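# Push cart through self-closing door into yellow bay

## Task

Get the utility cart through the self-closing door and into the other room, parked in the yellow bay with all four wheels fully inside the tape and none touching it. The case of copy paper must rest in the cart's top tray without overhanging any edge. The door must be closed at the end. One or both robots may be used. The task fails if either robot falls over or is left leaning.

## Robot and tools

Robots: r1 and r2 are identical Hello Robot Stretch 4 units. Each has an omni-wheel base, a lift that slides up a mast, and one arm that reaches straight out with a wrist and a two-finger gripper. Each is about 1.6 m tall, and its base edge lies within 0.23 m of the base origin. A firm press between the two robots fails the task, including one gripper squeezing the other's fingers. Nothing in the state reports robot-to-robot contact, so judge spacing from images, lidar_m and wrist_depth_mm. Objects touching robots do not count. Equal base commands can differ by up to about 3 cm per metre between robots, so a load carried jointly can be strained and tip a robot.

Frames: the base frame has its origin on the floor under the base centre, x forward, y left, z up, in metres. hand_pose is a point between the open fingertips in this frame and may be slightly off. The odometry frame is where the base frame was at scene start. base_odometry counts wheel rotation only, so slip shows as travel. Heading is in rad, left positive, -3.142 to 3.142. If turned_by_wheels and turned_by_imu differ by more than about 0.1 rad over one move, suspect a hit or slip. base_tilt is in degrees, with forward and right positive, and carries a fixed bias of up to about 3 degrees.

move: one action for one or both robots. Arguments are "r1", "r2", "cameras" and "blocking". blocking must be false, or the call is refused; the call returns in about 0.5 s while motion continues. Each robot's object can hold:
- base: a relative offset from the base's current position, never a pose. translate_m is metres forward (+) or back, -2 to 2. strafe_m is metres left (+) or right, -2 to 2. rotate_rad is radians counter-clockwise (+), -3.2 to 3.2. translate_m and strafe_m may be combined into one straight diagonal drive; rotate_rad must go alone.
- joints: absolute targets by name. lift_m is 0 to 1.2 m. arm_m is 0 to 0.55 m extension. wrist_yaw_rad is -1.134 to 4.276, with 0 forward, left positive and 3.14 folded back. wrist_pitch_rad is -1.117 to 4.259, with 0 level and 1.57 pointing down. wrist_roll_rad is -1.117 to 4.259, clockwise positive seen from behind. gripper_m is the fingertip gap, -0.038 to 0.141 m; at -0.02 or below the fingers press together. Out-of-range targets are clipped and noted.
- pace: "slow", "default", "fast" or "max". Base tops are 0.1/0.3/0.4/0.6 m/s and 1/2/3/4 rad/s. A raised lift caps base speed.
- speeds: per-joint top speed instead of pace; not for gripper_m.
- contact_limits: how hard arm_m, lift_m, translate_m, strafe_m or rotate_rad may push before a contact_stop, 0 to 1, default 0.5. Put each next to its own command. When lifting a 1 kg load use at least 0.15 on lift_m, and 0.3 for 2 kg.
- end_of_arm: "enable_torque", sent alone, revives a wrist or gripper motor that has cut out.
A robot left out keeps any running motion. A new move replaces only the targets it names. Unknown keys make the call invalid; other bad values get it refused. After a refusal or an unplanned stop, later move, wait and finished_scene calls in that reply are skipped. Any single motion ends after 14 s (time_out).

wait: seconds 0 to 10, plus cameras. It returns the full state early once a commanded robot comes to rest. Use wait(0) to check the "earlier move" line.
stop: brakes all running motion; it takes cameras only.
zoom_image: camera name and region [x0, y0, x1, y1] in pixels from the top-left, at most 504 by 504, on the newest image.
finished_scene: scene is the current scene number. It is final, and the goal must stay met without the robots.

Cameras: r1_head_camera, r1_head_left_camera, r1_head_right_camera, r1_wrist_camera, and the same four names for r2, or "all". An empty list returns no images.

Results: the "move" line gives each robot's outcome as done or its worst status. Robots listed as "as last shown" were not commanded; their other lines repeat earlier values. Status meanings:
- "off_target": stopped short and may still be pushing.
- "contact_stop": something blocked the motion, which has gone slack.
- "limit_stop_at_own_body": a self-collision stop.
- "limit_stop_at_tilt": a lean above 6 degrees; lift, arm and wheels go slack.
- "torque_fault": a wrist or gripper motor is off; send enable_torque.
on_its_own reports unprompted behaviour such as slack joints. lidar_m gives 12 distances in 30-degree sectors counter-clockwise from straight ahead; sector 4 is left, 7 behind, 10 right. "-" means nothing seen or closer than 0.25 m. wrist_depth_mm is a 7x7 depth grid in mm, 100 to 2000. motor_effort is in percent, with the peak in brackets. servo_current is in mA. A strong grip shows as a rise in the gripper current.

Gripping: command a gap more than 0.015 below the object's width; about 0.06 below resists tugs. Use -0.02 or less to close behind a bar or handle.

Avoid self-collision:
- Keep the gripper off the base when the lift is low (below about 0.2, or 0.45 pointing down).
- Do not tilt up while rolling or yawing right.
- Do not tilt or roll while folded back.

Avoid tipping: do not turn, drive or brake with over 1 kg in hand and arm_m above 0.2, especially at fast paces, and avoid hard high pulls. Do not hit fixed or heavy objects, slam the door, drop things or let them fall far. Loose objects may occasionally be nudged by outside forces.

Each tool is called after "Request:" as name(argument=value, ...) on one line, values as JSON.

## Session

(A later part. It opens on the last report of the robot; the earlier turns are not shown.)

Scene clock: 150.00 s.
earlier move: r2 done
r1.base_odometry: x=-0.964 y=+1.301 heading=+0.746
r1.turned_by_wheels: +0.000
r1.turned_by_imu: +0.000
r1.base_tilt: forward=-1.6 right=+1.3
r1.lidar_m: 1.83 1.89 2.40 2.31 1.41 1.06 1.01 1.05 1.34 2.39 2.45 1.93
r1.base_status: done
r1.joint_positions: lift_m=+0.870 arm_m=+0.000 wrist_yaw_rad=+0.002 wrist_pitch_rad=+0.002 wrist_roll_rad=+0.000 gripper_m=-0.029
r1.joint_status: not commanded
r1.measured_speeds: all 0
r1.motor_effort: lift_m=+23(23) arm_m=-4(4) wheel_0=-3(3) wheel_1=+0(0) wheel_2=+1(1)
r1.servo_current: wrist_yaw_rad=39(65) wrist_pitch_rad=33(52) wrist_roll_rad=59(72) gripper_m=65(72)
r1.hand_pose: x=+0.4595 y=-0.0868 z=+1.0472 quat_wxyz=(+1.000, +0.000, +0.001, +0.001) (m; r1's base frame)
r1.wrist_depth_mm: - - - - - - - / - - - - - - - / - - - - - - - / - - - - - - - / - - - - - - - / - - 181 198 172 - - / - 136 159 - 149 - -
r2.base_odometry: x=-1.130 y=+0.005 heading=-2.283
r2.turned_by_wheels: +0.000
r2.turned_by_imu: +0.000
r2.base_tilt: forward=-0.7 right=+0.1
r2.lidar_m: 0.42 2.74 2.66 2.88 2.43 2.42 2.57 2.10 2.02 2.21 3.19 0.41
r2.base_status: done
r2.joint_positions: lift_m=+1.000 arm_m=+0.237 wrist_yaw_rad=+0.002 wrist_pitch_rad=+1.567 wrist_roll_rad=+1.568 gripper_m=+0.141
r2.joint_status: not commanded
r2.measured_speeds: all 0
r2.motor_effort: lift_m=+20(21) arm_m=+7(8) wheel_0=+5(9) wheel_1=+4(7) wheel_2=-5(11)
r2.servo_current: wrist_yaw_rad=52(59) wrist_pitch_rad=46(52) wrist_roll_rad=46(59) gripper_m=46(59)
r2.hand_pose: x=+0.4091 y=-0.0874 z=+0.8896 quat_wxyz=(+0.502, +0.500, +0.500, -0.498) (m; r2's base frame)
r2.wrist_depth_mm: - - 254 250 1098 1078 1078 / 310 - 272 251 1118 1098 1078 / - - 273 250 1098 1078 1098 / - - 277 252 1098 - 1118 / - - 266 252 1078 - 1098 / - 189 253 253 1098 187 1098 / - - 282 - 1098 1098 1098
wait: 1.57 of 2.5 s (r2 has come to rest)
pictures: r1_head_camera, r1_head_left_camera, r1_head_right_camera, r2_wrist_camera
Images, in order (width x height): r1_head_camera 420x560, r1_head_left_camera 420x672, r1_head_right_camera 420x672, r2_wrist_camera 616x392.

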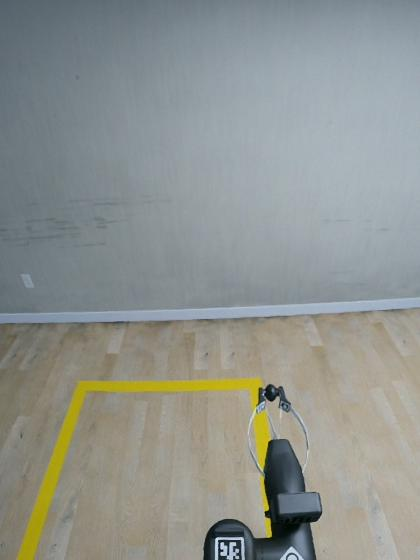

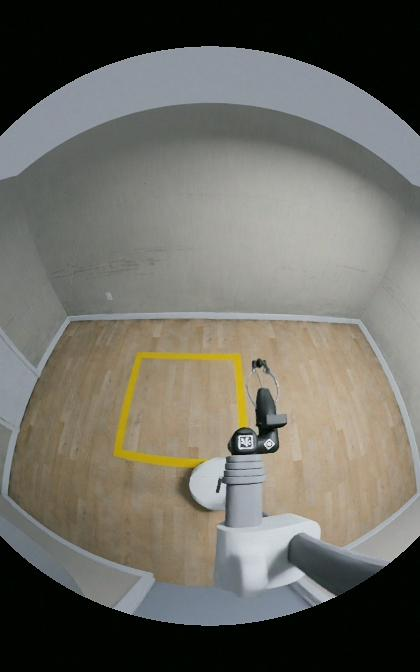

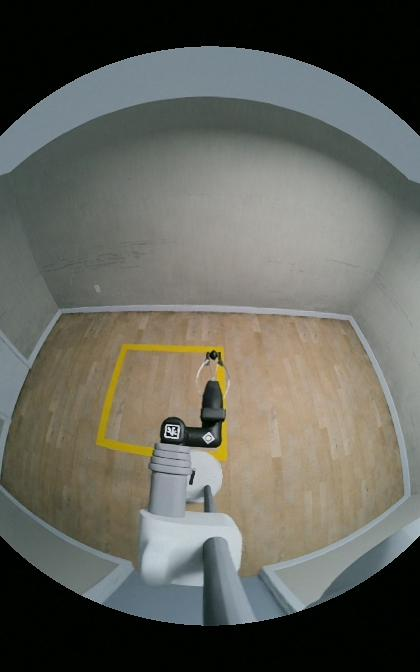

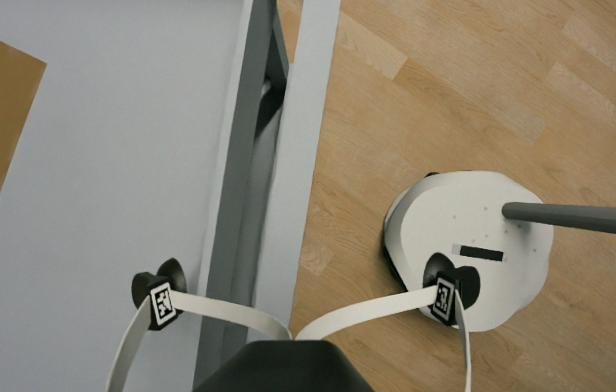

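Request:
move(blocking=false, r2={"base":{"translate_m":0.014},"joints":{"gripper_m":0.07},"pace":"slow"}, r1={"base":{"translate_m":-0.9},"contact_limits":{"translate_m":0.8},"joints":{"arm_m":0.3}}, cameras=[])

Request:
wait(seconds=1.5, cameras=["r2_wrist_camera"])

Request:
wait(seconds=2.5, cameras=["r1_head_left_camera","r1_head_right_camera","r2_head_camera"])

Scene clock: 167.27 s.
move: r1 moving; r2 moving
r1.base_odometry: x=-0.987 y=+1.280 heading=+0.746
r1.turned_by_wheels: +0.000
r1.turned_by_imu: -0.001
r1.base_tilt: forward=-1.6 right=+1.3
r1.lidar_m: 1.86 1.93 2.38 2.32 1.36 1.02 0.97 1.03 1.28 2.37 2.47 1.97
r1.base_status: translate_m moving
r1.joint_positions: lift_m=+0.870 arm_m=+0.051 wrist_yaw_rad=+0.002 wrist_pitch_rad=+0.002 wrist_roll_rad=+0.000 gripper_m=-0.029
r1.joint_status: arm_m moving
r1.measured_speeds: translate_m=-0.121 strafe_m=-0.001 rotate_rad=+0.001 lift_m=+0.000 arm_m=+0.195 wrist_yaw_rad=+0.000 wrist_pitch_rad=+0.000 wrist_roll_rad=+0.000
r1.motor_effort: lift_m=+23(23) arm_m=+4(6) wheel_0=-6(8) wheel_1=-4(6) wheel_2=+8(9)
r1.servo_current: wrist_yaw_rad=39(59) wrist_pitch_rad=46(52) wrist_roll_rad=33(59) gripper_m=72(72)
r1.contact_limits: translate_m 0.8
r1.hand_pose: x=+0.5102 y=-0.0868 z=+1.0472 quat_wxyz=(+1.000, +0.000, +0.001, +0.001) (m; r1's base frame)
r1.wrist_depth_mm: - - - - - - - / - - - - - - - / - - - - - - - / - - - - - - - / - - - - - - - / - - 181 198 172 - - / - 136 159 - 149 - -
r2.base_odometry: x=-1.137 y=-0.003 heading=-2.283
r2.turned_by_wheels: +0.000
r2.turned_by_imu: +0.001
r2.base_tilt: forward=-0.7 right=+0.1
r2.lidar_m: 0.39 2.74 2.67 2.86 2.46 2.42 2.57 2.12 2.05 2.22 3.25 0.42
r2.base_status: translate_m moving
r2.joint_positions: lift_m=+1.000 arm_m=+0.237 wrist_yaw_rad=+0.002 wrist_pitch_rad=+1.567 wrist_roll_rad=+1.568 gripper_m=+0.135
r2.joint_status: gripper_m moving
r2.measured_speeds: translate_m=+0.026 strafe_m=+0.000 rotate_rad=+0.001 lift_m=+0.000 arm_m=+0.000 wrist_yaw_rad=+0.000 wrist_pitch_rad=+0.000 wrist_roll_rad=+0.000
r2.motor_effort: lift_m=+20(20) arm_m=+7(8) wheel_0=+9(9) wheel_1=+4(6) wheel_2=-6(10)
r2.servo_current: wrist_yaw_rad=46(52) wrist_pitch_rad=46(46) wrist_roll_rad=46(65) gripper_m=78(78)
r2.hand_pose: x=+0.4091 y=-0.0874 z=+0.8896 quat_wxyz=(+0.502, +0.500, +0.500, -0.498) (m; r2's base frame)
r2.wrist_depth_mm: - - - 250 1118 1098 1078 / 312 - - 250 1098 1118 1078 / 325 - 263 252 1098 1078 1078 / - - 274 252 1098 - 1098 / - - 264 252 1118 - 1098 / - 185 216 253 1098 196 1098 / - - 253 - 1098 1098 1118
pictures: none
No camera images: "cameras" was empty.

Scene clock: 168.77 s.
earlier move: r1 moving; r2 moving
r1.base_odometry: x=-1.273 y=+1.016 heading=+0.746
r1.turned_by_wheels: +0.000
r1.turned_by_imu: +0.000
r1.base_tilt: forward=-1.6 right=+1.3
r1.lidar_m: 2.25 2.32 2.45 2.31 0.78 0.65 0.58 0.63 0.74 1.88 2.48 2.38
r1.base_status: translate_m moving
r1.joint_positions: lift_m=+0.870 arm_m=+0.300 wrist_yaw_rad=+0.002 wrist_pitch_rad=+0.002 wrist_roll_rad=+0.000 gripper_m=-0.029
r1.joint_status: all done
r1.measured_speeds: translate_m=-0.301 strafe_m=+0.000 rotate_rad=+0.000 lift_m=+0.000 arm_m=+0.000 wrist_yaw_rad=+0.000 wrist_pitch_rad=+0.000 wrist_roll_rad=+0.000
r1.motor_effort: lift_m=+23(23) arm_m=+4(8) wheel_0=-5(10) wheel_1=-5(7) wheel_2=+3(10)
r1.servo_current: wrist_yaw_rad=39(72) wrist_pitch_rad=46(52) wrist_roll_rad=39(65) gripper_m=65(72)
r1.contact_limits: translate_m 0.8
r1.hand_pose: x=+0.7594 y=-0.0868 z=+1.0472 quat_wxyz=(+1.000, +0.000, +0.001, +0.001) (m; r1's base frame)
r1.wrist_depth_mm: - - - - - - - / - - - - - - - / - - - - - - - / - - - - - - - / - - - - - - - / - - 181 198 173 - - / - 136 159 - 149 - -
r2.base_odometry: x=-1.139 y=-0.005 heading=-2.283
r2.turned_by_wheels: +0.000
r2.turned_by_imu: +0.000
r2.base_tilt: forward=-0.6 right=+0.0
r2.lidar_m: 0.41 2.76 2.63 2.89 2.49 2.41 2.61 2.09 2.06 2.21 3.20 0.40
r2.base_status: done
r2.joint_positions: lift_m=+1.000 arm_m=+0.237 wrist_yaw_rad=+0.002 wrist_pitch_rad=+1.567 wrist_roll_rad=+1.568 gripper_m=+0.102
r2.joint_status: gripper_m moving
r2.measured_speeds: all 0
r2.motor_effort: lift_m=+20(20) arm_m=+7(8) wheel_0=+3(9) wheel_1=+5(6) wheel_2=-6(10)
r2.servo_current: wrist_yaw_rad=46(59) wrist_pitch_rad=39(46) wrist_roll_rad=52(65) gripper_m=52(91)
r2.hand_pose: x=+0.4091 y=-0.0874 z=+0.8896 quat_wxyz=(+0.502, +0.500, +0.500, -0.498) (m; r2's base frame)
r2.wrist_depth_mm: - - - 259 1078 1098 1098 / 314 - - 250 1098 1078 1078 / 319 - 270 250 1098 1098 1098 / - - 268 252 1118 - 1098 / - - 262 252 1118 - 1098 / - - 195 252 195 - 1118 / - - 259 - 1098 1118 1098
wait: 1.50 s; no rest
pictures: r2_wrist_camera
Images, in order (width x height): r2_wrist_camera 616x392.

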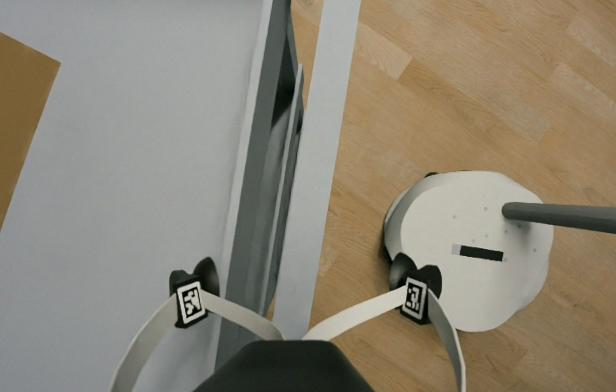

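Scene clock: 170.27 s.
earlier move: r1 moving; r2 done
r1.base_odometry: x=-1.580 y=+0.732 heading=+0.746
r1.turned_by_wheels: +0.000
r1.turned_by_imu: +0.000
r1.base_tilt: forward=-1.6 right=+1.3
r1.lidar_m: 2.65 2.73 2.41 0.52 0.31 0.25 - 0.25 0.29 0.53 2.49 2.80
r1.base_status: translate_m moving
r1.joint_positions: lift_m=+0.870 arm_m=+0.300 wrist_yaw_rad=+0.002 wrist_pitch_rad=+0.002 wrist_roll_rad=+0.000 gripper_m=-0.029
r1.joint_status: all done
r1.measured_speeds: translate_m=-0.177 strafe_m=+0.000 rotate_rad=+0.003 lift_m=+0.000 arm_m=+0.000 wrist_yaw_rad=+0.000 wrist_pitch_rad=+0.000 wrist_roll_rad=+0.000
r1.motor_effort: lift_m=+23(23) arm_m=+4(8) wheel_0=-3(10) wheel_1=-3(7) wheel_2=+1(10)
r1.servo_current: wrist_yaw_rad=52(72) wrist_pitch_rad=46(52) wrist_roll_rad=52(65) gripper_m=65(72)
r1.contact_limits: translate_m 0.8
r1.hand_pose: x=+0.7594 y=-0.0868 z=+1.0472 quat_wxyz=(+1.000, +0.000, +0.001, +0.001) (m; r1's base frame)
r1.wrist_depth_mm: - - - - - - - / - - - - - - - / - - - - - - - / - - - - - - - / - - - - - - - / - - 209 200 - - - / - - 179 - 164 - -
r2.base_odometry: x=-1.139 y=-0.005 heading=-2.283
r2.turned_by_wheels: +0.000
r2.turned_by_imu: +0.000
r2.base_tilt: forward=-0.7 right=+0.1
r2.lidar_m: 0.40 2.74 2.66 2.86 2.46 2.41 2.58 2.12 2.07 2.22 3.23 0.40
r2.base_status: done
r2.joint_positions: lift_m=+1.000 arm_m=+0.237 wrist_yaw_rad=+0.002 wrist_pitch_rad=+1.567 wrist_roll_rad=+1.568 gripper_m=+0.070
r2.joint_status: all done
r2.measured_speeds: all 0
r2.motor_effort: lift_m=+20(21) arm_m=+7(8) wheel_0=+3(9) wheel_1=+5(6) wheel_2=-6(10)
r2.servo_current: wrist_yaw_rad=46(59) wrist_pitch_rad=46(46) wrist_roll_rad=59(65) gripper_m=59(111)
r2.hand_pose: x=+0.4091 y=-0.0874 z=+0.8896 quat_wxyz=(+0.502, +0.500, +0.500, -0.498) (m; r2's base frame)
r2.wrist_depth_mm: - - - 258 1078 1098 1098 / 314 - - 250 1078 1078 1078 / 319 - 268 251 1098 1098 1098 / - - 271 252 1118 - 1098 / - - 252 253 1078 - 1098 / - - 190 252 190 - 1098 / - - 260 - 1098 1078 1098
wait: 1.50 of 2.5 s (r2 has come to rest)
pictures: r1_head_left_camera, r1_head_right_camera, r2_head_camera
Images, in order (width x height): r1_head_left_camera 420x672, r1_head_right_camera 420x672, r2_head_camera 420x560.

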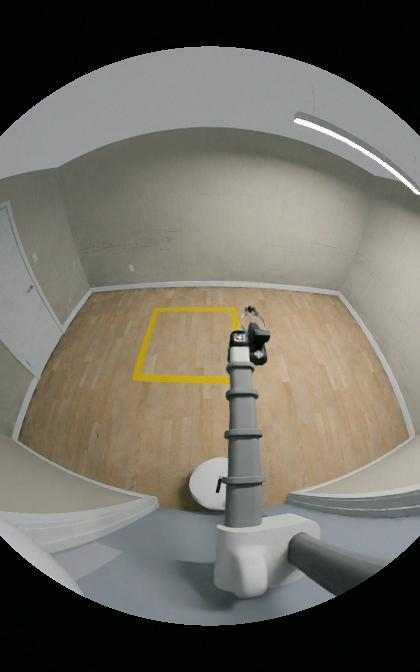

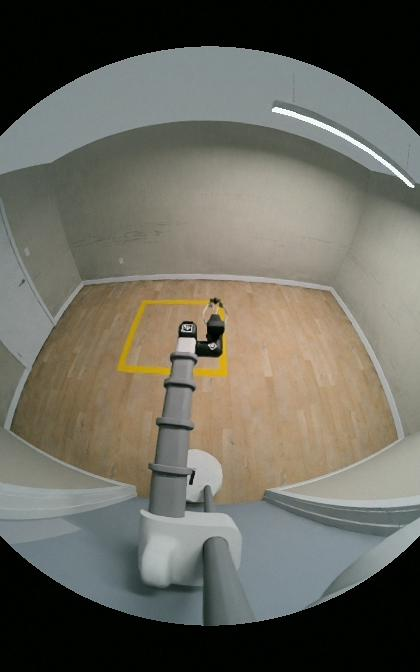

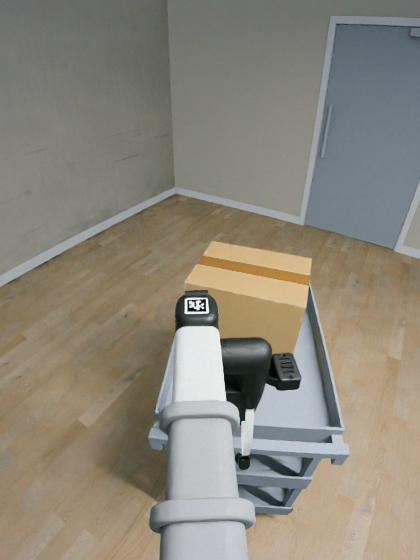

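Request:
move(blocking=false, r2={"joints":{"gripper_m":0.05}}, r1={"base":{"translate_m":-0.55},"contact_limits":{"translate_m":0.8}}, cameras=[])

Request:
wait(seconds=1.0, cameras=[])

Request:
move(blocking=false, r2={"joints":{"lift_m":0.94},"pace":"slow","contact_limits":{"lift_m":0.1}}, cameras=[])

Request:
wait(seconds=1.5, cameras=["r2_wrist_camera","r2_head_right_camera","r1_head_left_camera"])

Scene clock: 185.37 s.
earlier move: r1 done
move: r1 moving; r2 moving
r1.base_odometry: x=-1.647 y=+0.670 heading=+0.747
r1.turned_by_wheels: +0.001
r1.turned_by_imu: -0.002
r1.base_tilt: forward=-1.6 right=+1.3
r1.lidar_m: 2.75 2.84 2.42 0.42 0.33 0.25 - 0.25 0.25 0.46 2.49 2.88
r1.base_status: translate_m moving
r1.joint_positions: lift_m=+0.870 arm_m=+0.300 wrist_yaw_rad=+0.002 wrist_pitch_rad=+0.002 wrist_roll_rad=+0.000 gripper_m=-0.029
r1.joint_status: not commanded
r1.measured_speeds: translate_m=-0.123 strafe_m=+0.002 rotate_rad=+0.003 lift_m=+0.000 arm_m=+0.000 wrist_yaw_rad=+0.000 wrist_pitch_rad=+0.000 wrist_roll_rad=+0.000
r1.motor_effort: lift_m=+21(21) arm_m=-4(4) wheel_0=-14(17) wheel_1=-8(13) wheel_2=+27(29)
r1.servo_current: wrist_yaw_rad=33(72) wrist_pitch_rad=39(46) wrist_roll_rad=46(59) gripper_m=65(72)
r1.contact_limits: translate_m 0.8
r1.hand_pose: x=+0.7595 y=-0.0868 z=+1.0474 quat_wxyz=(+1.000, +0.000, +0.001, +0.001) (m; r1's base frame)
r1.wrist_depth_mm: - - - - - - - / - - - - - - - / - - - - - - - / - - - - - - - / - - - - - - - / - - 209 200 - - - / - - 180 - 164 - -
r2.base_odometry: x=-1.139 y=-0.005 heading=-2.283
r2.turned_by_wheels: +0.000
r2.turned_by_imu: +0.001
r2.base_tilt: forward=-0.7 right=+0.1
r2.lidar_m: 0.39 2.75 2.64 2.85 2.49 2.42 2.56 2.14 2.05 2.23 3.24 0.41
r2.base_status: not commanded
r2.joint_positions: lift_m=+1.000 arm_m=+0.237 wrist_yaw_rad=+0.002 wrist_pitch_rad=+1.567 wrist_roll_rad=+1.568 gripper_m=+0.054
r2.joint_status: gripper_m moving
r2.measured_speeds: all 0
r2.motor_effort: lift_m=+20(21) arm_m=+7(8) wheel_0=+3(4) wheel_1=+5(5) wheel_2=-6(6)
r2.servo_current: wrist_yaw_rad=46(59) wrist_pitch_rad=39(46) wrist_roll_rad=46(52) gripper_m=78(104)
r2.hand_pose: x=+0.4091 y=-0.0874 z=+0.8896 quat_wxyz=(+0.502, +0.500, +0.500, -0.498) (m; r2's base frame)
r2.wrist_depth_mm: - - - 259 1078 1078 1078 / 314 - - 251 1078 1078 1098 / 319 - 268 252 1098 1098 1098 / - - 270 252 1098 - 1098 / - - 257 252 1098 - 1078 / - - 189 252 189 - 1078 / - - 259 - - 1118 1078
pictures: none
No camera images: "cameras" was empty.

Scene clock: 185.83 s.
earlier move: r1 moving; r2 done
r1.base_odometry: x=-1.710 y=+0.611 heading=+0.747
r1.turned_by_wheels: +0.000
r1.turned_by_imu: +0.001
r1.base_tilt: forward=-1.5 right=+1.3
r1.lidar_m: 2.82 2.93 2.43 0.41 0.48 0.25 - - 0.25 0.33 2.51 2.96
r1.base_status: translate_m moving
r1.joint_positions: lift_m=+0.870 arm_m=+0.300 wrist_yaw_rad=+0.002 wrist_pitch_rad=+0.002 wrist_roll_rad=+0.000 gripper_m=-0.029
r1.joint_status: not commanded
r1.measured_speeds: translate_m=-0.241 strafe_m=+0.001 rotate_rad=+0.002 lift_m=+0.000 arm_m=+0.000 wrist_yaw_rad=+0.000 wrist_pitch_rad=+0.000 wrist_roll_rad=+0.000
r1.motor_effort: lift_m=+21(21) arm_m=-3(4) wheel_0=-9(17) wheel_1=-12(14) wheel_2=+27(31)
r1.servo_current: wrist_yaw_rad=46(72) wrist_pitch_rad=46(46) wrist_roll_rad=33(72) gripper_m=65(72)
r1.contact_limits: translate_m 0.8
r1.hand_pose: x=+0.7595 y=-0.0868 z=+1.0474 quat_wxyz=(+1.000, +0.000, +0.001, +0.001) (m; r1's base frame)
r1.wrist_depth_mm: - - - - - - - / - - - - - - - / - - - - - - - / - - - - - - - / - - - - - - - / - - 209 200 - - - / - - 179 - 165 - -
r2.base_odometry: x=-1.139 y=-0.005 heading=-2.283
r2.turned_by_wheels: +0.000
r2.turned_by_imu: +0.000
r2.base_tilt: forward=-0.6 right=+0.0
r2.lidar_m: 0.41 2.73 2.66 2.86 2.44 2.40 2.58 2.11 2.06 2.20 3.22 0.41
r2.base_status: not commanded
r2.joint_positions: lift_m=+1.000 arm_m=+0.237 wrist_yaw_rad=+0.002 wrist_pitch_rad=+1.567 wrist_roll_rad=+1.568 gripper_m=+0.050
r2.joint_status: all done
r2.measured_speeds: all 0
r2.motor_effort: lift_m=+21(21) arm_m=+7(8) wheel_0=+3(4) wheel_1=+5(5) wheel_2=-5(6)
r2.servo_current: wrist_yaw_rad=46(59) wrist_pitch_rad=39(46) wrist_roll_rad=59(59) gripper_m=46(104)
r2.hand_pose: x=+0.4091 y=-0.0874 z=+0.8896 quat_wxyz=(+0.502, +0.500, +0.500, -0.498) (m; r2's base frame)
r2.wrist_depth_mm: - - - 258 1078 1078 1098 / 312 - - 251 1118 1078 1098 / 322 - 268 251 1118 1118 1078 / - - 268 251 1078 - 1098 / - - 255 252 1118 - 1078 / - - 190 252 189 - 1098 / - - 262 - - 1118 1098
wait: 0.47 of 1 s (r2 has come to rest)
pictures: none
No camera images: "cameras" was empty.

Scene clock: 186.33 s.
earlier move: r1 moving
move: r2 moving
r1.base_odometry: x=-1.816 y=+0.513 heading=+0.747
r1.turned_by_wheels: +0.000
r1.turned_by_imu: -0.137
r1.base_tilt: forward=-1.1 right=+1.5
r1.lidar_m: 2.93 2.95 2.47 0.38 2.29 0.30 0.26 - 0.25 0.26 0.57 3.04
r1.base_status: translate_m moving
r1.joint_positions: lift_m=+0.870 arm_m=+0.300 wrist_yaw_rad=+0.002 wrist_pitch_rad=+0.002 wrist_roll_rad=+0.000 gripper_m=-0.029
r1.joint_status: not commanded
r1.measured_speeds: translate_m=-0.299 strafe_m=+0.000 rotate_rad=+0.001 lift_m=+0.000 arm_m=+0.000 wrist_yaw_rad=+0.000 wrist_pitch_rad=+0.000 wrist_roll_rad=+0.000
r1.motor_effort: lift_m=+21(21) arm_m=-4(4) wheel_0=-7(14) wheel_1=-1(9) wheel_2=+18(27)
r1.servo_current: wrist_yaw_rad=39(65) wrist_pitch_rad=39(46) wrist_roll_rad=46(59) gripper_m=59(65)
r1.contact_limits: translate_m 0.8
r1.hand_pose: x=+0.7595 y=-0.0868 z=+1.0474 quat_wxyz=(+1.000, +0.000, +0.001, +0.001) (m; r1's base frame)
r1.wrist_depth_mm: - - - - - - - / - - - - - - - / - - - - - - - / - - - - - - - / - - - - - - - / - - 209 199 - - - / - - 179 - 164 - -
r2.base_odometry: x=-1.139 y=-0.005 heading=-2.283
r2.turned_by_wheels: +0.000
r2.turned_by_imu: +0.000
r2.base_tilt: forward=-0.7 right=+0.0
r2.lidar_m: 0.41 2.72 2.64 2.83 2.48 2.41 2.59 2.11 2.04 2.22 3.23 0.41
r2.base_status: not commanded
r2.joint_positions: lift_m=+0.975 arm_m=+0.237 wrist_yaw_rad=+0.002 wrist_pitch_rad=+1.567 wrist_roll_rad=+1.568 gripper_m=+0.050
r2.joint_status: lift_m moving
r2.measured_speeds: translate_m=+0.000 strafe_m=+0.000 rotate_rad=+0.000 lift_m=-0.098 arm_m=+0.000 wrist_yaw_rad=+0.000 wrist_pitch_rad=+0.000 wrist_roll_rad=+0.000
r2.motor_effort: lift_m=+11(20) arm_m=+7(8) wheel_0=+3(4) wheel_1=+4(5) wheel_2=-6(6)
r2.servo_current: wrist_yaw_rad=46(52) wrist_pitch_rad=39(52) wrist_roll_rad=39(59) gripper_m=52(65)
r2.contact_limits: lift_m 0.1
r2.hand_pose: x=+0.4091 y=-0.0874 z=+0.8648 quat_wxyz=(+0.502, +0.500, +0.500, -0.498) (m; r2's base frame)
r2.wrist_depth_mm: - - - 249 1078 1098 1078 / 298 - 229 228 1078 1078 1078 / - - 248 229 1098 1078 1060 / - - 243 229 1060 - 1098 / - - 230 229 1078 - 1078 / - - 191 229 189 - 1098 / - - 234 - - 1078 1078
pictures: none
No camera images: "cameras" was empty.

Scene clock: 187.20 s.
earlier move: r1 contact_stop; r2 done
r1.base_odometry: x=-1.888 y=+0.465 heading=+0.775
r1.turned_by_wheels: +0.028
r1.turned_by_imu: +0.009
r1.base_tilt: forward=-1.5 right=+1.2
r1.lidar_m: 3.00 3.03 0.38 0.35 2.23 0.34 0.25 - 0.25 0.25 0.51 3.11
r1.base_status: translate_m contact_stop
r1.joint_positions: lift_m=+0.870 arm_m=+0.300 wrist_yaw_rad=+0.001 wrist_pitch_rad=+0.002 wrist_roll_rad=+0.000 gripper_m=-0.029
r1.joint_status: not commanded
r1.measured_speeds: translate_m=+0.057 strafe_m=+0.037 rotate_rad=-0.019 lift_m=+0.000 arm_m=+0.000 wrist_yaw_rad=+0.000 wrist_pitch_rad=+0.000 wrist_roll_rad=+0.000
r1.on_its_own: the wheels are slack since a contact_stop
r1.motor_effort: lift_m=+19(21) arm_m=-4(4) wheel_0=-1(14) wheel_1=+1(31) wheel_2=+0(27)
r1.servo_current: wrist_yaw_rad=39(65) wrist_pitch_rad=39(52) wrist_roll_rad=52(65) gripper_m=52(65)
r1.contact_limits: translate_m 0.8
r1.hand_pose: x=+0.7594 y=-0.0872 z=+1.0476 quat_wxyz=(+1.000, +0.000, +0.001, +0.000) (m; r1's base frame)
r1.wrist_depth_mm: - - - - - - - / - - - - - - - / - - - - - - - / - - - - - - - / - - - - - - - / - - 209 199 - - - / - - 180 - 165 - -
r2.base_odometry: x=-1.139 y=-0.005 heading=-2.283
r2.turned_by_wheels: +0.000
r2.turned_by_imu: +0.000
r2.base_tilt: forward=-0.7 right=+0.0
r2.lidar_m: 0.39 2.72 2.66 2.87 2.46 2.41 2.57 2.11 2.05 2.21 3.23 0.41
r2.base_status: not commanded
r2.joint_positions: lift_m=+0.940 arm_m=+0.237 wrist_yaw_rad=+0.002 wrist_pitch_rad=+1.567 wrist_roll_rad=+1.568 gripper_m=+0.050
r2.joint_status: all done
r2.measured_speeds: all 0
r2.motor_effort: lift_m=+14(20) arm_m=+8(8) wheel_0=+4(4) wheel_1=+5(5) wheel_2=-6(6)
r2.servo_current: wrist_yaw_rad=46(59) wrist_pitch_rad=46(52) wrist_roll_rad=59(59) gripper_m=59(65)
r2.contact_limits: lift_m 0.1
r2.hand_pose: x=+0.4091 y=-0.0874 z=+0.8302 quat_wxyz=(+0.502, +0.500, +0.500, -0.498) (m; r2's base frame)
r2.wrist_depth_mm: - - 198 191 1025 1042 1025 / - - 211 191 1042 1042 1042 / - - 208 191 1042 1042 1042 / - - 204 193 1042 - 1042 / - - 212 192 1060 - 1060 / - - 191 193 189 - 1042 / - - 205 - - 1060 1060
wait: 0.87 of 1.5 s (r2 has come to rest)
pictures: r1_head_left_camera, r2_head_right_camera, r2_wrist_camera
Images, in order (width x height): r1_head_left_camera 420x672, r2_head_right_camera 420x672, r2_wrist_camera 616x392.

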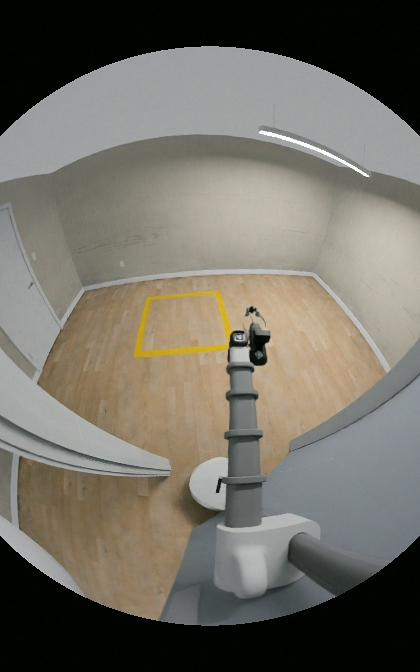

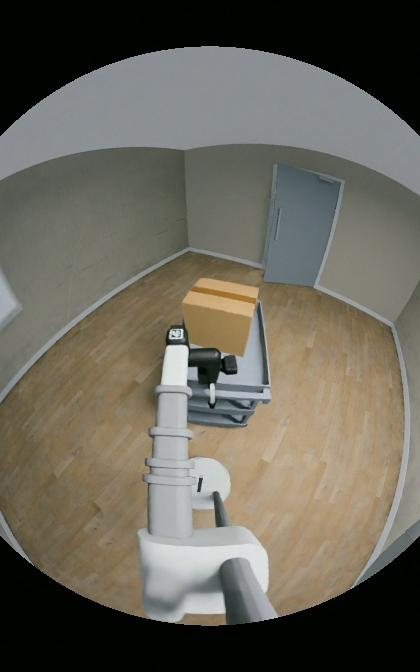

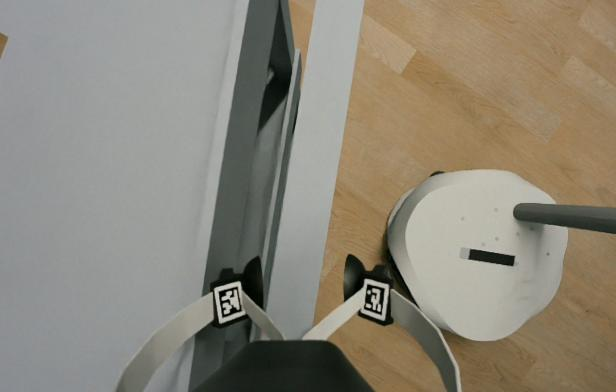

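Request:
move(blocking=false, r2={"joints":{"lift_m":0.905},"pace":"slow","contact_limits":{"lift_m":0.1}}, r1={"base":{"translate_m":-0.3},"pace":"slow","contact_limits":{"translate_m":1.0}}, cameras=[])

Request:
wait(seconds=1.2, cameras=["r1_head_left_camera","r1_head_right_camera","r2_wrist_camera"])

Scene clock: 197.50 s.
earlier move: r1 contact_stop
move: r1 moving; r2 moving
r1.base_odometry: x=-1.770 y=+0.792 heading=+1.046
r1.turned_by_wheels: +0.271
r1.turned_by_imu: +0.273
r1.base_tilt: forward=-1.5 right=+1.3
r1.lidar_m: 2.67 2.74 2.14 0.31 0.26 0.25 - 0.25 0.31 0.77 2.83 2.69
r1.base_status: earlier translate_m contact_stop (by the wheels' count: -0.017 of -0.550); translate_m moving
r1.joint_positions: lift_m=+0.870 arm_m=+0.300 wrist_yaw_rad=+0.001 wrist_pitch_rad=+0.002 wrist_roll_rad=+0.000 gripper_m=-0.029
r1.joint_status: not commanded
r1.measured_speeds: translate_m=-0.045 strafe_m=+0.000 rotate_rad=+0.001 lift_m=+0.000 arm_m=+0.000 wrist_yaw_rad=+0.000 wrist_pitch_rad=+0.000 wrist_roll_rad=+0.000
r1.motor_effort: lift_m=+19(19) arm_m=-4(4) wheel_0=-15(15) wheel_1=-18(18) wheel_2=+16(17)
r1.servo_current: wrist_yaw_rad=46(65) wrist_pitch_rad=46(52) wrist_roll_rad=46(59) gripper_m=65(65)
r1.contact_limits: translate_m 1
r1.hand_pose: x=+0.7594 y=-0.0872 z=+1.0476 quat_wxyz=(+1.000, +0.000, +0.001, +0.000) (m; r1's base frame)
r1.wrist_depth_mm: - - - - - - - / - - - - - - - / - - - - - - - / - - - - - - - / - - - - - - - / - - 209 200 - - - / - - 179 - 165 - -
r2.base_odometry: x=-1.139 y=-0.005 heading=-2.283
r2.turned_by_wheels: +0.000
r2.turned_by_imu: +0.001
r2.base_tilt: forward=-0.7 right=+0.1
r2.lidar_m: 0.41 2.75 2.68 2.83 2.47 2.41 2.60 2.12 2.06 2.20 3.23 0.40
r2.base_status: not commanded
r2.joint_positions: lift_m=+0.916 arm_m=+0.237 wrist_yaw_rad=+0.002 wrist_pitch_rad=+1.567 wrist_roll_rad=+1.568 gripper_m=+0.050
r2.joint_status: lift_m moving
r2.measured_speeds: translate_m=+0.000 strafe_m=+0.000 rotate_rad=+0.000 lift_m=-0.070 arm_m=+0.000 wrist_yaw_rad=+0.000 wrist_pitch_rad=+0.000 wrist_roll_rad=+0.000
r2.motor_effort: lift_m=+15(15) arm_m=+7(8) wheel_0=+3(4) wheel_1=+5(5) wheel_2=-5(6)
r2.servo_current: wrist_yaw_rad=33(52) wrist_pitch_rad=46(46) wrist_roll_rad=39(59) gripper_m=59(65)
r2.contact_limits: lift_m 0.1
r2.hand_pose: x=+0.4091 y=-0.0874 z=+0.8063 quat_wxyz=(+0.502, +0.500, +0.500, -0.498) (m; r2's base frame)
r2.wrist_depth_mm: - - 186 169 1025 1008 1008 / - - 188 169 1008 1008 1025 / - - 200 169 1008 1025 1025 / - - 196 170 1025 - 1025 / - - 200 170 1025 - - / - - 187 171 189 - 991 / - 121 205 - - 1042 1008
pictures: none
No camera images: "cameras" was empty.

Scene clock: 198.13 s.
earlier move: r1 moving; r2 done
r1.base_odometry: x=-1.796 y=+0.748 heading=+1.046
r1.turned_by_wheels: +0.000
r1.turned_by_imu: +0.000
r1.base_tilt: forward=-1.5 right=+1.3
r1.lidar_m: 2.72 2.71 2.15 0.25 0.27 0.25 - 0.25 0.31 0.73 2.84 2.79
r1.base_status: translate_m moving
r1.joint_positions: lift_m=+0.870 arm_m=+0.300 wrist_yaw_rad=+0.001 wrist_pitch_rad=+0.002 wrist_roll_rad=+0.000 gripper_m=-0.029
r1.joint_status: not commanded
r1.measured_speeds: translate_m=-0.098 strafe_m=+0.000 rotate_rad=-0.003 lift_m=+0.000 arm_m=+0.000 wrist_yaw_rad=+0.000 wrist_pitch_rad=+0.000 wrist_roll_rad=+0.000
r1.motor_effort: lift_m=+19(19) arm_m=-4(4) wheel_0=-12(15) wheel_1=-16(19) wheel_2=+15(18)
r1.servo_current: wrist_yaw_rad=46(65) wrist_pitch_rad=46(52) wrist_roll_rad=52(59) gripper_m=65(65)
r1.contact_limits: translate_m 1
r1.hand_pose: x=+0.7594 y=-0.0872 z=+1.0476 quat_wxyz=(+1.000, +0.000, +0.001, +0.000) (m; r1's base frame)
r1.wrist_depth_mm: - - - - - - - / - - - - - - - / - - - - - - - / - - - - - - - / - - - - - - - / - - 208 199 - - - / - - 180 - 165 - -
r2.base_odometry: x=-1.139 y=-0.005 heading=-2.283
r2.turned_by_wheels: +0.000
r2.turned_by_imu: +0.000
r2.base_tilt: forward=-0.7 right=+0.1
r2.lidar_m: 0.39 2.73 2.67 2.84 2.47 2.41 2.59 2.13 2.06 2.22 3.23 0.39
r2.base_status: not commanded
r2.joint_positions: lift_m=+0.906 arm_m=+0.237 wrist_yaw_rad=+0.002 wrist_pitch_rad=+1.567 wrist_roll_rad=+1.568 gripper_m=+0.050
r2.joint_status: all done
r2.measured_speeds: all 0
r2.motor_effort: lift_m=+11(15) arm_m=+7(8) wheel_0=+3(4) wheel_1=+5(5) wheel_2=-5(6)
r2.servo_current: wrist_yaw_rad=59(59) wrist_pitch_rad=46(46) wrist_roll_rad=52(65) gripper_m=52(65)
r2.contact_limits: lift_m 0.1
r2.hand_pose: x=+0.4091 y=-0.0874 z=+0.7954 quat_wxyz=(+0.502, +0.500, +0.500, -0.498) (m; r2's base frame)
r2.wrist_depth_mm: - - 175 157 1008 1008 1008 / - - 189 158 1008 1008 991 / - - 183 158 1025 1008 1008 / - - 174 158 1008 - 1008 / - - 197 159 1008 - - / - - 187 159 189 - 1025 / - 124 202 - - 1008 1025
wait: 0.63 of 1.2 s (r2 has come to rest)
pictures: r1_head_left_camera, r1_head_right_camera, r2_wrist_camera
Images, in order (width x height): r1_head_left_camera 420x672, r1_head_right_camera 420x672, r2_wrist_camera 616x392.

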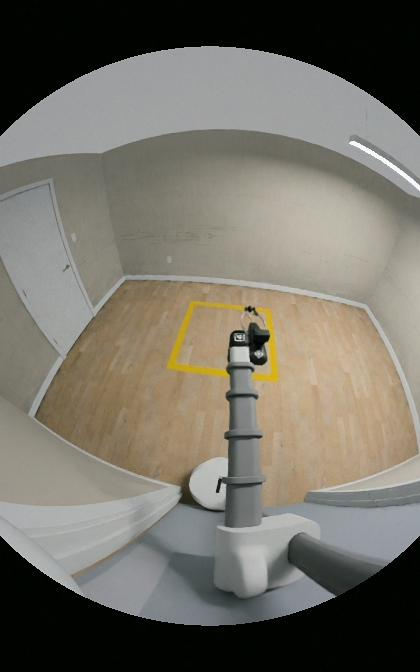

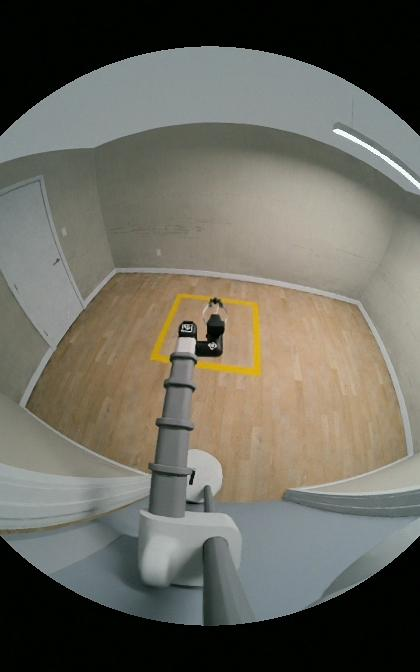

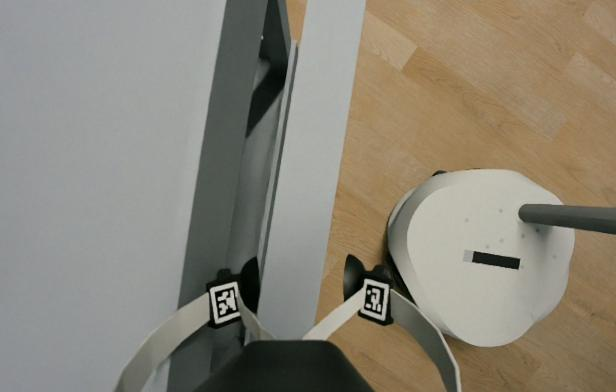

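Request:
move(blocking=false, r2={"joints":{"gripper_m":0.0}}, r1={"base":{"translate_m":0.25,"strafe_m":-0.1},"contact_limits":{"translate_m":0.8,"strafe_m":0.8}}, cameras=[])

Request:
wait(seconds=2, cameras=["r2_wrist_camera"])

Request:
move(blocking=false, r1={"base":{"rotate_rad":-0.3}}, cameras=[])

Request:
wait(seconds=1.2, cameras=["r1_head_left_camera"])

r1: "contact_limits": translate_m and strafe_m are given together and make one move, which takes one limit: state it under one of them only
Scene clock: 210.93 s.
earlier move: r1 done
r1.base_odometry: x=-1.914 y=+0.543 heading=+1.047
r1.turned_by_wheels: +0.001
r1.turned_by_imu: +0.001
r1.base_tilt: forward=-1.6 right=+1.3
r1.lidar_m: 2.94 2.66 0.25 0.26 2.35 0.25 - - 0.25 0.40 2.81 3.01
r1.base_status: done
r1.joint_positions: lift_m=+0.870 arm_m=+0.300 wrist_yaw_rad=+0.001 wrist_pitch_rad=+0.002 wrist_roll_rad=+0.000 gripper_m=-0.029
r1.joint_status: not commanded
r1.measured_speeds: all 0
r1.motor_effort: lift_m=+19(19) arm_m=-4(4) wheel_0=-8(15) wheel_1=-7(19) wheel_2=+15(18)
r1.servo_current: wrist_yaw_rad=52(65) wrist_pitch_rad=46(52) wrist_roll_rad=46(72) gripper_m=65(65)
r1.contact_limits: translate_m 1
r1.hand_pose: x=+0.7594 y=-0.0872 z=+1.0476 quat_wxyz=(+1.000, +0.000, +0.001, +0.000) (m; r1's base frame)
r1.wrist_depth_mm: - - - - - - - / - - - - - - - / - - - - - - - / - - - - - - - / - - - - - - - / - - 210 200 - - - / - - 179 - 165 - -
r2.base_odometry: x=-1.139 y=-0.005 heading=-2.283
r2.turned_by_wheels: +0.000
r2.turned_by_imu: +0.002
r2.base_tilt: forward=-0.7 right=+0.0
r2.lidar_m: 0.40 2.73 2.67 2.88 2.44 2.39 2.58 2.10 2.05 2.21 3.20 0.42
r2.base_status: not commanded
r2.joint_positions: lift_m=+0.906 arm_m=+0.237 wrist_yaw_rad=+0.002 wrist_pitch_rad=+1.567 wrist_roll_rad=+1.568 gripper_m=+0.050
r2.joint_status: all done
r2.measured_speeds: all 0
r2.motor_effort: lift_m=+11(15) arm_m=+7(8) wheel_0=+3(4) wheel_1=+5(5) wheel_2=-5(6)
r2.servo_current: wrist_yaw_rad=39(65) wrist_pitch_rad=39(46) wrist_roll_rad=59(65) gripper_m=59(65)
r2.contact_limits: lift_m 0.1
r2.hand_pose: x=+0.4091 y=-0.0874 z=+0.7954 quat_wxyz=(+0.502, +0.500, +0.500, -0.498) (m; r2's base frame)
r2.wrist_depth_mm: - - 175 158 1008 1025 1008 / - - 189 158 1008 1008 1008 / - - 183 158 1008 991 1008 / - - 174 158 1008 - 1008 / - - 197 159 1025 - - / - - 189 159 189 - 991 / - 125 203 - - 1008 1025
pictures: none

not run: a call was refused earlier in this reply.

not run: a call was refused earlier in this reply.

not run: a call was refused earlier in this reply.

Request:
move(blocking=false, r2={"joints":{"gripper_m":0.0}}, r1={"base":{"translate_m":0.2,"strafe_m":-0.08},"contact_limits":{"translate_m":0.8}}, cameras=[])

Request:
wait(seconds=2, cameras=["r2_wrist_camera"])

Request:
move(blocking=false, r1={"base":{"rotate_rad":-0.3}}, cameras=[])

Request:
wait(seconds=1.2, cameras=["r1_head_left_camera"])

Scene clock: 217.47 s.
move: r1 moving; r2 moving
r1.base_odometry: x=-1.888 y=+0.563 heading=+1.047
r1.turned_by_wheels: +0.000
r1.turned_by_imu: +0.000
r1.base_tilt: forward=-1.6 right=+1.2
r1.lidar_m: 2.92 2.69 0.27 0.25 2.33 0.25 - 0.25 0.25 0.41 2.79 2.98
r1.base_status: translate_m moving; strafe_m moving
r1.joint_positions: lift_m=+0.870 arm_m=+0.300 wrist_yaw_rad=+0.001 wrist_pitch_rad=+0.002 wrist_roll_rad=+0.000 gripper_m=-0.029
r1.joint_status: not commanded
r1.measured_speeds: translate_m=+0.120 strafe_m=-0.048 rotate_rad=+0.002 lift_m=+0.000 arm_m=+0.000 wrist_yaw_rad=+0.000 wrist_pitch_rad=+0.000 wrist_roll_rad=+0.000
r1.motor_effort: lift_m=+19(19) arm_m=-4(4) wheel_0=+8(9) wheel_1=-3(9) wheel_2=-5(13)
r1.servo_current: wrist_yaw_rad=52(65) wrist_pitch_rad=46(46) wrist_roll_rad=39(59) gripper_m=65(65)
r1.contact_limits: translate_m 0.8
r1.hand_pose: x=+0.7594 y=-0.0872 z=+1.0476 quat_wxyz=(+1.000, +0.000, +0.001, +0.000) (m; r1's base frame)
r1.wrist_depth_mm: - - - - - - - / - - - - - - - / - - - - - - - / - - - - - - - / - - - - - - - / - - 210 200 - - - / - - 179 - 165 - -
r2.base_odometry: x=-1.139 y=-0.005 heading=-2.283
r2.turned_by_wheels: +0.000
r2.turned_by_imu: +0.001
r2.base_tilt: forward=-0.6 right=+0.1
r2.lidar_m: 0.41 2.74 2.65 2.87 2.48 2.41 2.61 2.11 2.07 2.22 3.20 0.41
r2.base_status: not commanded
r2.joint_positions: lift_m=+0.905 arm_m=+0.237 wrist_yaw_rad=+0.002 wrist_pitch_rad=+1.567 wrist_roll_rad=+1.568 gripper_m=+0.030
r2.joint_status: gripper_m moving
r2.measured_speeds: all 0
r2.motor_effort: lift_m=+13(13) arm_m=+7(8) wheel_0=+3(4) wheel_1=+4(5) wheel_2=-5(6)
r2.servo_current: wrist_yaw_rad=52(59) wrist_pitch_rad=39(52) wrist_roll_rad=52(52) gripper_m=150(150)
r2.contact_limits: lift_m 0.1
r2.hand_pose: x=+0.4091 y=-0.0874 z=+0.7952 quat_wxyz=(+0.502, +0.500, +0.500, -0.498) (m; r2's base frame)
r2.wrist_depth_mm: - - 167 157 1008 1008 991 / - - 177 157 1025 991 1008 / - - 171 157 1008 991 991 / - - 174 158 1008 - 991 / - - 178 158 - - - / - - 189 158 186 - 991 / - 122 196 - - 976 1008
pictures: none
No camera images: "cameras" was empty.

Scene clock: 218.30 s.
earlier move: r1 moving; r2 done
r1.base_odometry: x=-1.766 y=+0.659 heading=+1.048
r1.turned_by_wheels: +0.000
r1.turned_by_imu: +0.000
r1.base_tilt: forward=-1.6 right=+1.3
r1.lidar_m: 2.77 2.80 2.22 0.32 0.33 0.25 - 0.27 0.28 0.64 2.75 2.82
r1.base_status: translate_m moving; strafe_m moving
r1.joint_positions: lift_m=+0.870 arm_m=+0.300 wrist_yaw_rad=+0.001 wrist_pitch_rad=+0.002 wrist_roll_rad=+0.000 gripper_m=-0.029
r1.joint_status: not commanded
r1.measured_speeds: translate_m=+0.120 strafe_m=-0.049 rotate_rad=-0.002 lift_m=+0.000 arm_m=+0.000 wrist_yaw_rad=+0.000 wrist_pitch_rad=+0.000 wrist_roll_rad=+0.000
r1.motor_effort: lift_m=+19(19) arm_m=-4(4) wheel_0=+2(9) wheel_1=+4(9) wheel_2=+0(13)
r1.servo_current: wrist_yaw_rad=59(65) wrist_pitch_rad=33(52) wrist_roll_rad=33(65) gripper_m=65(65)
r1.contact_limits: translate_m 0.8
r1.hand_pose: x=+0.7594 y=-0.0872 z=+1.0476 quat_wxyz=(+1.000, +0.000, +0.001, +0.000) (m; r1's base frame)
r1.wrist_depth_mm: - - - - - - - / - - - - - - - / - - - - - - - / - - - - - - - / - - - - - - - / - - 209 200 - - - / - - 179 - 164 - -
r2.base_odometry: x=-1.139 y=-0.005 heading=-2.283
r2.turned_by_wheels: +0.000
r2.turned_by_imu: +0.000
r2.base_tilt: forward=-0.7 right=+0.1
r2.lidar_m: 0.40 2.74 2.66 2.85 2.49 2.41 2.59 2.11 2.06 2.22 3.25 0.40
r2.base_status: not commanded
r2.joint_positions: lift_m=+0.905 arm_m=+0.237 wrist_yaw_rad=+0.002 wrist_pitch_rad=+1.567 wrist_roll_rad=+1.568 gripper_m=+0.001
r2.joint_status: all done
r2.measured_speeds: all 0
r2.motor_effort: lift_m=+13(13) arm_m=+7(8) wheel_0=+3(4) wheel_1=+5(5) wheel_2=-5(6)
r2.servo_current: wrist_yaw_rad=52(59) wrist_pitch_rad=46(52) wrist_roll_rad=33(59) gripper_m=72(156)
r2.contact_limits: lift_m 0.1
r2.hand_pose: x=+0.4091 y=-0.0874 z=+0.7952 quat_wxyz=(+0.502, +0.500, +0.500, -0.498) (m; r2's base frame)
r2.wrist_depth_mm: - - 166 157 991 991 991 / - - 176 157 1008 1008 1008 / - - 171 157 1008 1008 1008 / - - 173 158 1025 - 976 / - - 177 158 - - - / - - 186 158 178 - 1008 / - 124 190 - - 1008 1008
wait: 0.83 of 2 s (r2 has come to rest)
pictures: r2_wrist_camera
Images, in order (width x height): r2_wrist_camera 616x392.

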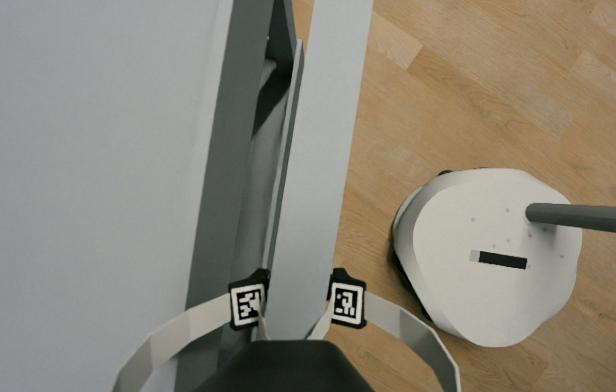

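Scene clock: 218.80 s.
earlier move: r1 done
move: r1 moving
r1.base_odometry: x=-1.744 y=+0.676 heading=+0.822
r1.turned_by_wheels: -0.226
r1.turned_by_imu: -0.227
r1.base_tilt: forward=-1.6 right=+1.2
r1.lidar_m: 2.75 2.79 2.36 0.33 0.33 0.25 0.25 0.25 0.25 0.45 2.56 2.99
r1.base_status: rotate_rad moving
r1.joint_positions: lift_m=+0.870 arm_m=+0.300 wrist_yaw_rad=+0.001 wrist_pitch_rad=+0.002 wrist_roll_rad=+0.000 gripper_m=-0.029
r1.joint_status: not commanded
r1.measured_speeds: translate_m=-0.002 strafe_m=-0.001 rotate_rad=-0.571 lift_m=+0.000 arm_m=+0.000 wrist_yaw_rad=+0.000 wrist_pitch_rad=+0.000 wrist_roll_rad=+0.000
r1.motor_effort: lift_m=+19(19) arm_m=-4(4) wheel_0=+0(10) wheel_1=+3(8) wheel_2=+4(11)
r1.servo_current: wrist_yaw_rad=46(59) wrist_pitch_rad=39(52) wrist_roll_rad=59(59) gripper_m=65(65)
r1.hand_pose: x=+0.7594 y=-0.0872 z=+1.0476 quat_wxyz=(+1.000, +0.000, +0.001, +0.000) (m; r1's base frame)
r1.wrist_depth_mm: - - - - - - - / - - - - - - - / - - - - - - - / - - - - - - - / - - - - - - - / - - 208 200 - - - / - - 180 - 164 - -
r2: as last shown
r2.base_tilt: forward=-0.6 right=+0.1
r2.lidar_m: 0.40 2.74 2.67 2.88 2.47 2.41 2.61 2.10 2.06 2.22 3.22 0.40
r2.motor_effort: lift_m=+13(13) arm_m=+7(7) wheel_0=+3(4) wheel_1=+5(5) wheel_2=-5(5)
r2.servo_current: wrist_yaw_rad=46(59) wrist_pitch_rad=39(46) wrist_roll_rad=46(52) gripper_m=65(78)
r2.contact_limits: lift_m 0.1
r2.wrist_depth_mm: - - 167 157 1008 1008 991 / - - 176 157 1008 1008 976 / - - 171 158 1008 991 1008 / - - 173 158 991 - 1008 / - - 176 158 - - - / - - 185 158 178 - 991 / - 124 190 - - 1008 991
pictures: none
No camera images: "cameras" was empty.

Scene clock: 219.70 s.
earlier move: r1 done
r1.base_odometry: x=-1.744 y=+0.676 heading=+0.748
r1.turned_by_wheels: -0.074
r1.turned_by_imu: -0.074
r1.base_tilt: forward=-1.6 right=+1.3
r1.lidar_m: 2.76 2.76 2.46 2.19 0.33 0.25 - - 0.25 0.35 2.53 3.06
r1.base_status: done
r1.joint_positions: lift_m=+0.870 arm_m=+0.300 wrist_yaw_rad=+0.001 wrist_pitch_rad=+0.002 wrist_roll_rad=+0.000 gripper_m=-0.029
r1.joint_status: not commanded
r1.measured_speeds: all 0
r1.motor_effort: lift_m=+19(19) arm_m=-4(4) wheel_0=-1(10) wheel_1=-6(8) wheel_2=+11(11)
r1.servo_current: wrist_yaw_rad=46(59) wrist_pitch_rad=39(52) wrist_roll_rad=72(72) gripper_m=65(65)
r1.hand_pose: x=+0.7594 y=-0.0872 z=+1.0476 quat_wxyz=(+1.000, +0.000, +0.001, +0.000) (m; r1's base frame)
r1.wrist_depth_mm: - - - - - - - / - - - - - - - / - - - - - - - / - - - - - - - / - - - - - - - / - - 208 200 - - - / - - 179 - 164 - -
r2.base_odometry: x=-1.139 y=-0.005 heading=-2.283
r2.turned_by_wheels: +0.000
r2.turned_by_imu: +0.000
r2.base_tilt: forward=-0.6 right=+0.0
r2.lidar_m: 0.40 2.75 2.65 2.85 2.48 2.42 2.59 2.11 2.04 2.18 3.20 0.40
r2.base_status: not commanded
r2.joint_positions: lift_m=+0.905 arm_m=+0.237 wrist_yaw_rad=+0.002 wrist_pitch_rad=+1.567 wrist_roll_rad=+1.568 gripper_m=+0.001
r2.joint_status: not commanded
r2.measured_speeds: all 0
r2.motor_effort: lift_m=+13(13) arm_m=+7(7) wheel_0=+3(4) wheel_1=+5(5) wheel_2=-5(6)
r2.servo_current: wrist_yaw_rad=46(59) wrist_pitch_rad=39(46) wrist_roll_rad=39(65) gripper_m=65(78)
r2.contact_limits: lift_m 0.1
r2.hand_pose: x=+0.4091 y=-0.0874 z=+0.7952 quat_wxyz=(+0.502, +0.500, +0.500, -0.498) (m; r2's base frame)
r2.wrist_depth_mm: - - 167 156 1008 1008 1008 / - - 176 157 991 976 1008 / - - 171 158 1008 1008 991 / - - 174 157 1008 - 991 / - - 177 158 - - - / - - 185 159 178 - 991 / - 124 190 - - 1025 1025
wait: 0.90 of 1.2 s (r1 has come to rest)
pictures: r1_head_left_camera
Images, in order (width x height): r1_head_left_camera 420x672.

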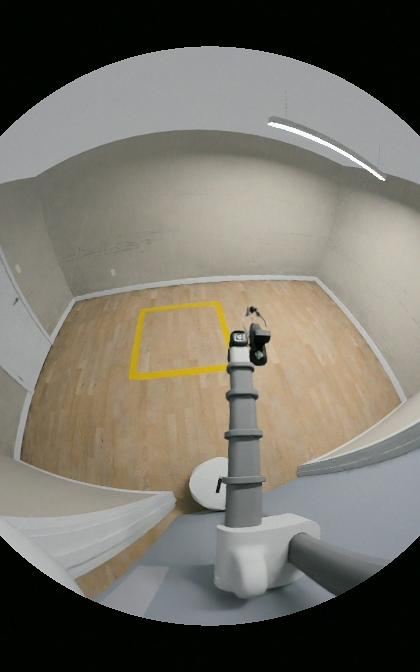

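Request:
move(blocking=false, cameras=["r1_head_camera","r1_head_left_camera","r1_head_right_camera","r2_head_camera"])

Scene clock: 238.33 s.
r1.base_odometry: x=-1.744 y=+0.676 heading=+0.748
r1.turned_by_wheels: +0.000
r1.turned_by_imu: -0.001
r1.base_tilt: forward=-1.6 right=+1.3
r1.lidar_m: 2.74 2.74 2.44 2.21 0.32 0.25 - - 0.25 0.36 2.53 3.07
r1.base_status: done
r1.joint_positions: lift_m=+0.870 arm_m=+0.300 wrist_yaw_rad=+0.001 wrist_pitch_rad=+0.002 wrist_roll_rad=+0.000 gripper_m=-0.029
r1.joint_status: not commanded
r1.measured_speeds: all 0
r1.motor_effort: lift_m=+19(19) arm_m=-4(4) wheel_0=+0(10) wheel_1=-6(8) wheel_2=+12(11)
r1.servo_current: wrist_yaw_rad=52(59) wrist_pitch_rad=46(52) wrist_roll_rad=52(72) gripper_m=59(65)
r1.hand_pose: x=+0.7594 y=-0.0872 z=+1.0476 quat_wxyz=(+1.000, +0.000, +0.001, +0.000) (m; r1's base frame)
r1.wrist_depth_mm: - - - - - - - / - - - - - - - / - - - - - - - / - - - - - - - / - - - - - - - / - - 208 199 - - - / - - 179 - 164 - -
r2.base_odometry: x=-1.139 y=-0.005 heading=-2.283
r2.turned_by_wheels: +0.000
r2.turned_by_imu: +0.003
r2.base_tilt: forward=-0.6 right=+0.0
r2.lidar_m: 0.40 2.74 2.66 2.82 2.47 2.42 2.57 2.12 2.06 2.19 3.21 0.42
r2.base_status: not commanded
r2.joint_positions: lift_m=+0.905 arm_m=+0.237 wrist_yaw_rad=+0.002 wrist_pitch_rad=+1.567 wrist_roll_rad=+1.568 gripper_m=+0.001
r2.joint_status: not commanded
r2.measured_speeds: all 0
r2.motor_effort: lift_m=+13(13) arm_m=+7(7) wheel_0=+3(4) wheel_1=+4(5) wheel_2=-5(6)
r2.servo_current: wrist_yaw_rad=46(59) wrist_pitch_rad=39(46) wrist_roll_rad=59(65) gripper_m=65(78)
r2.contact_limits: lift_m 0.1
r2.hand_pose: x=+0.4091 y=-0.0874 z=+0.7952 quat_wxyz=(+0.502, +0.500, +0.500, -0.498) (m; r2's base frame)
r2.wrist_depth_mm: - - 167 157 991 1008 991 / - - 176 157 991 991 991 / - - 171 157 1008 1008 976 / - - 174 158 1008 - 1008 / - - 176 158 - - - / - - 186 158 178 - 1008 / - 124 190 - - 991 991
pictures: r1_head_camera, r1_head_left_camera, r1_head_right_camera, r2_head_camera
Images, in order (width x height): r1_head_camera 420x560, r1_head_left_camera 420x672, r1_head_right_camera 420x672, r2_head_camera 420x560.

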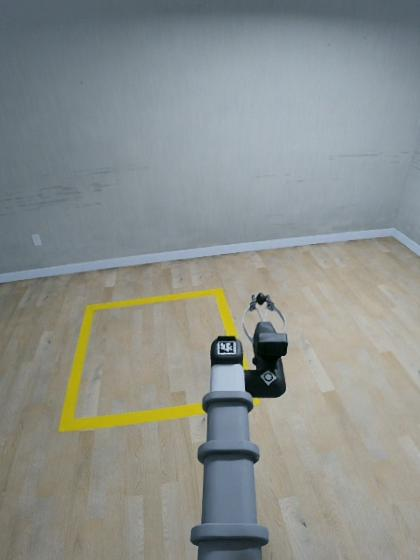

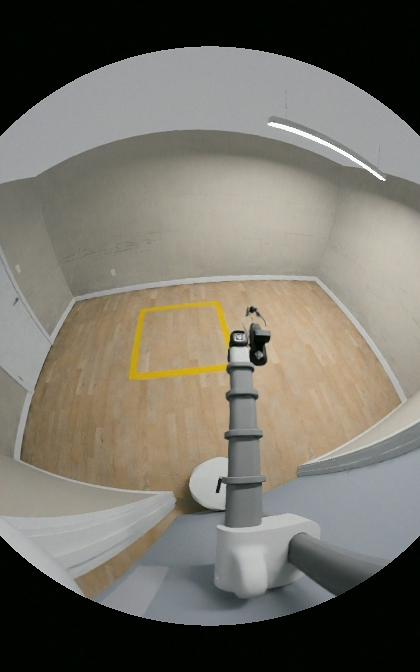

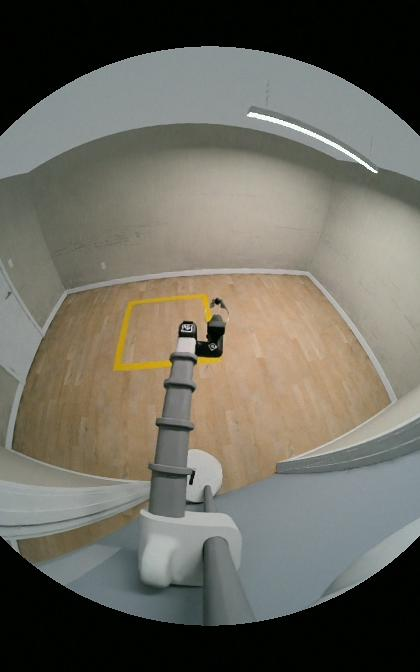

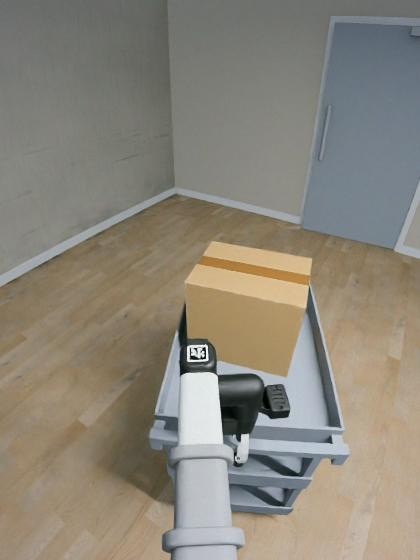

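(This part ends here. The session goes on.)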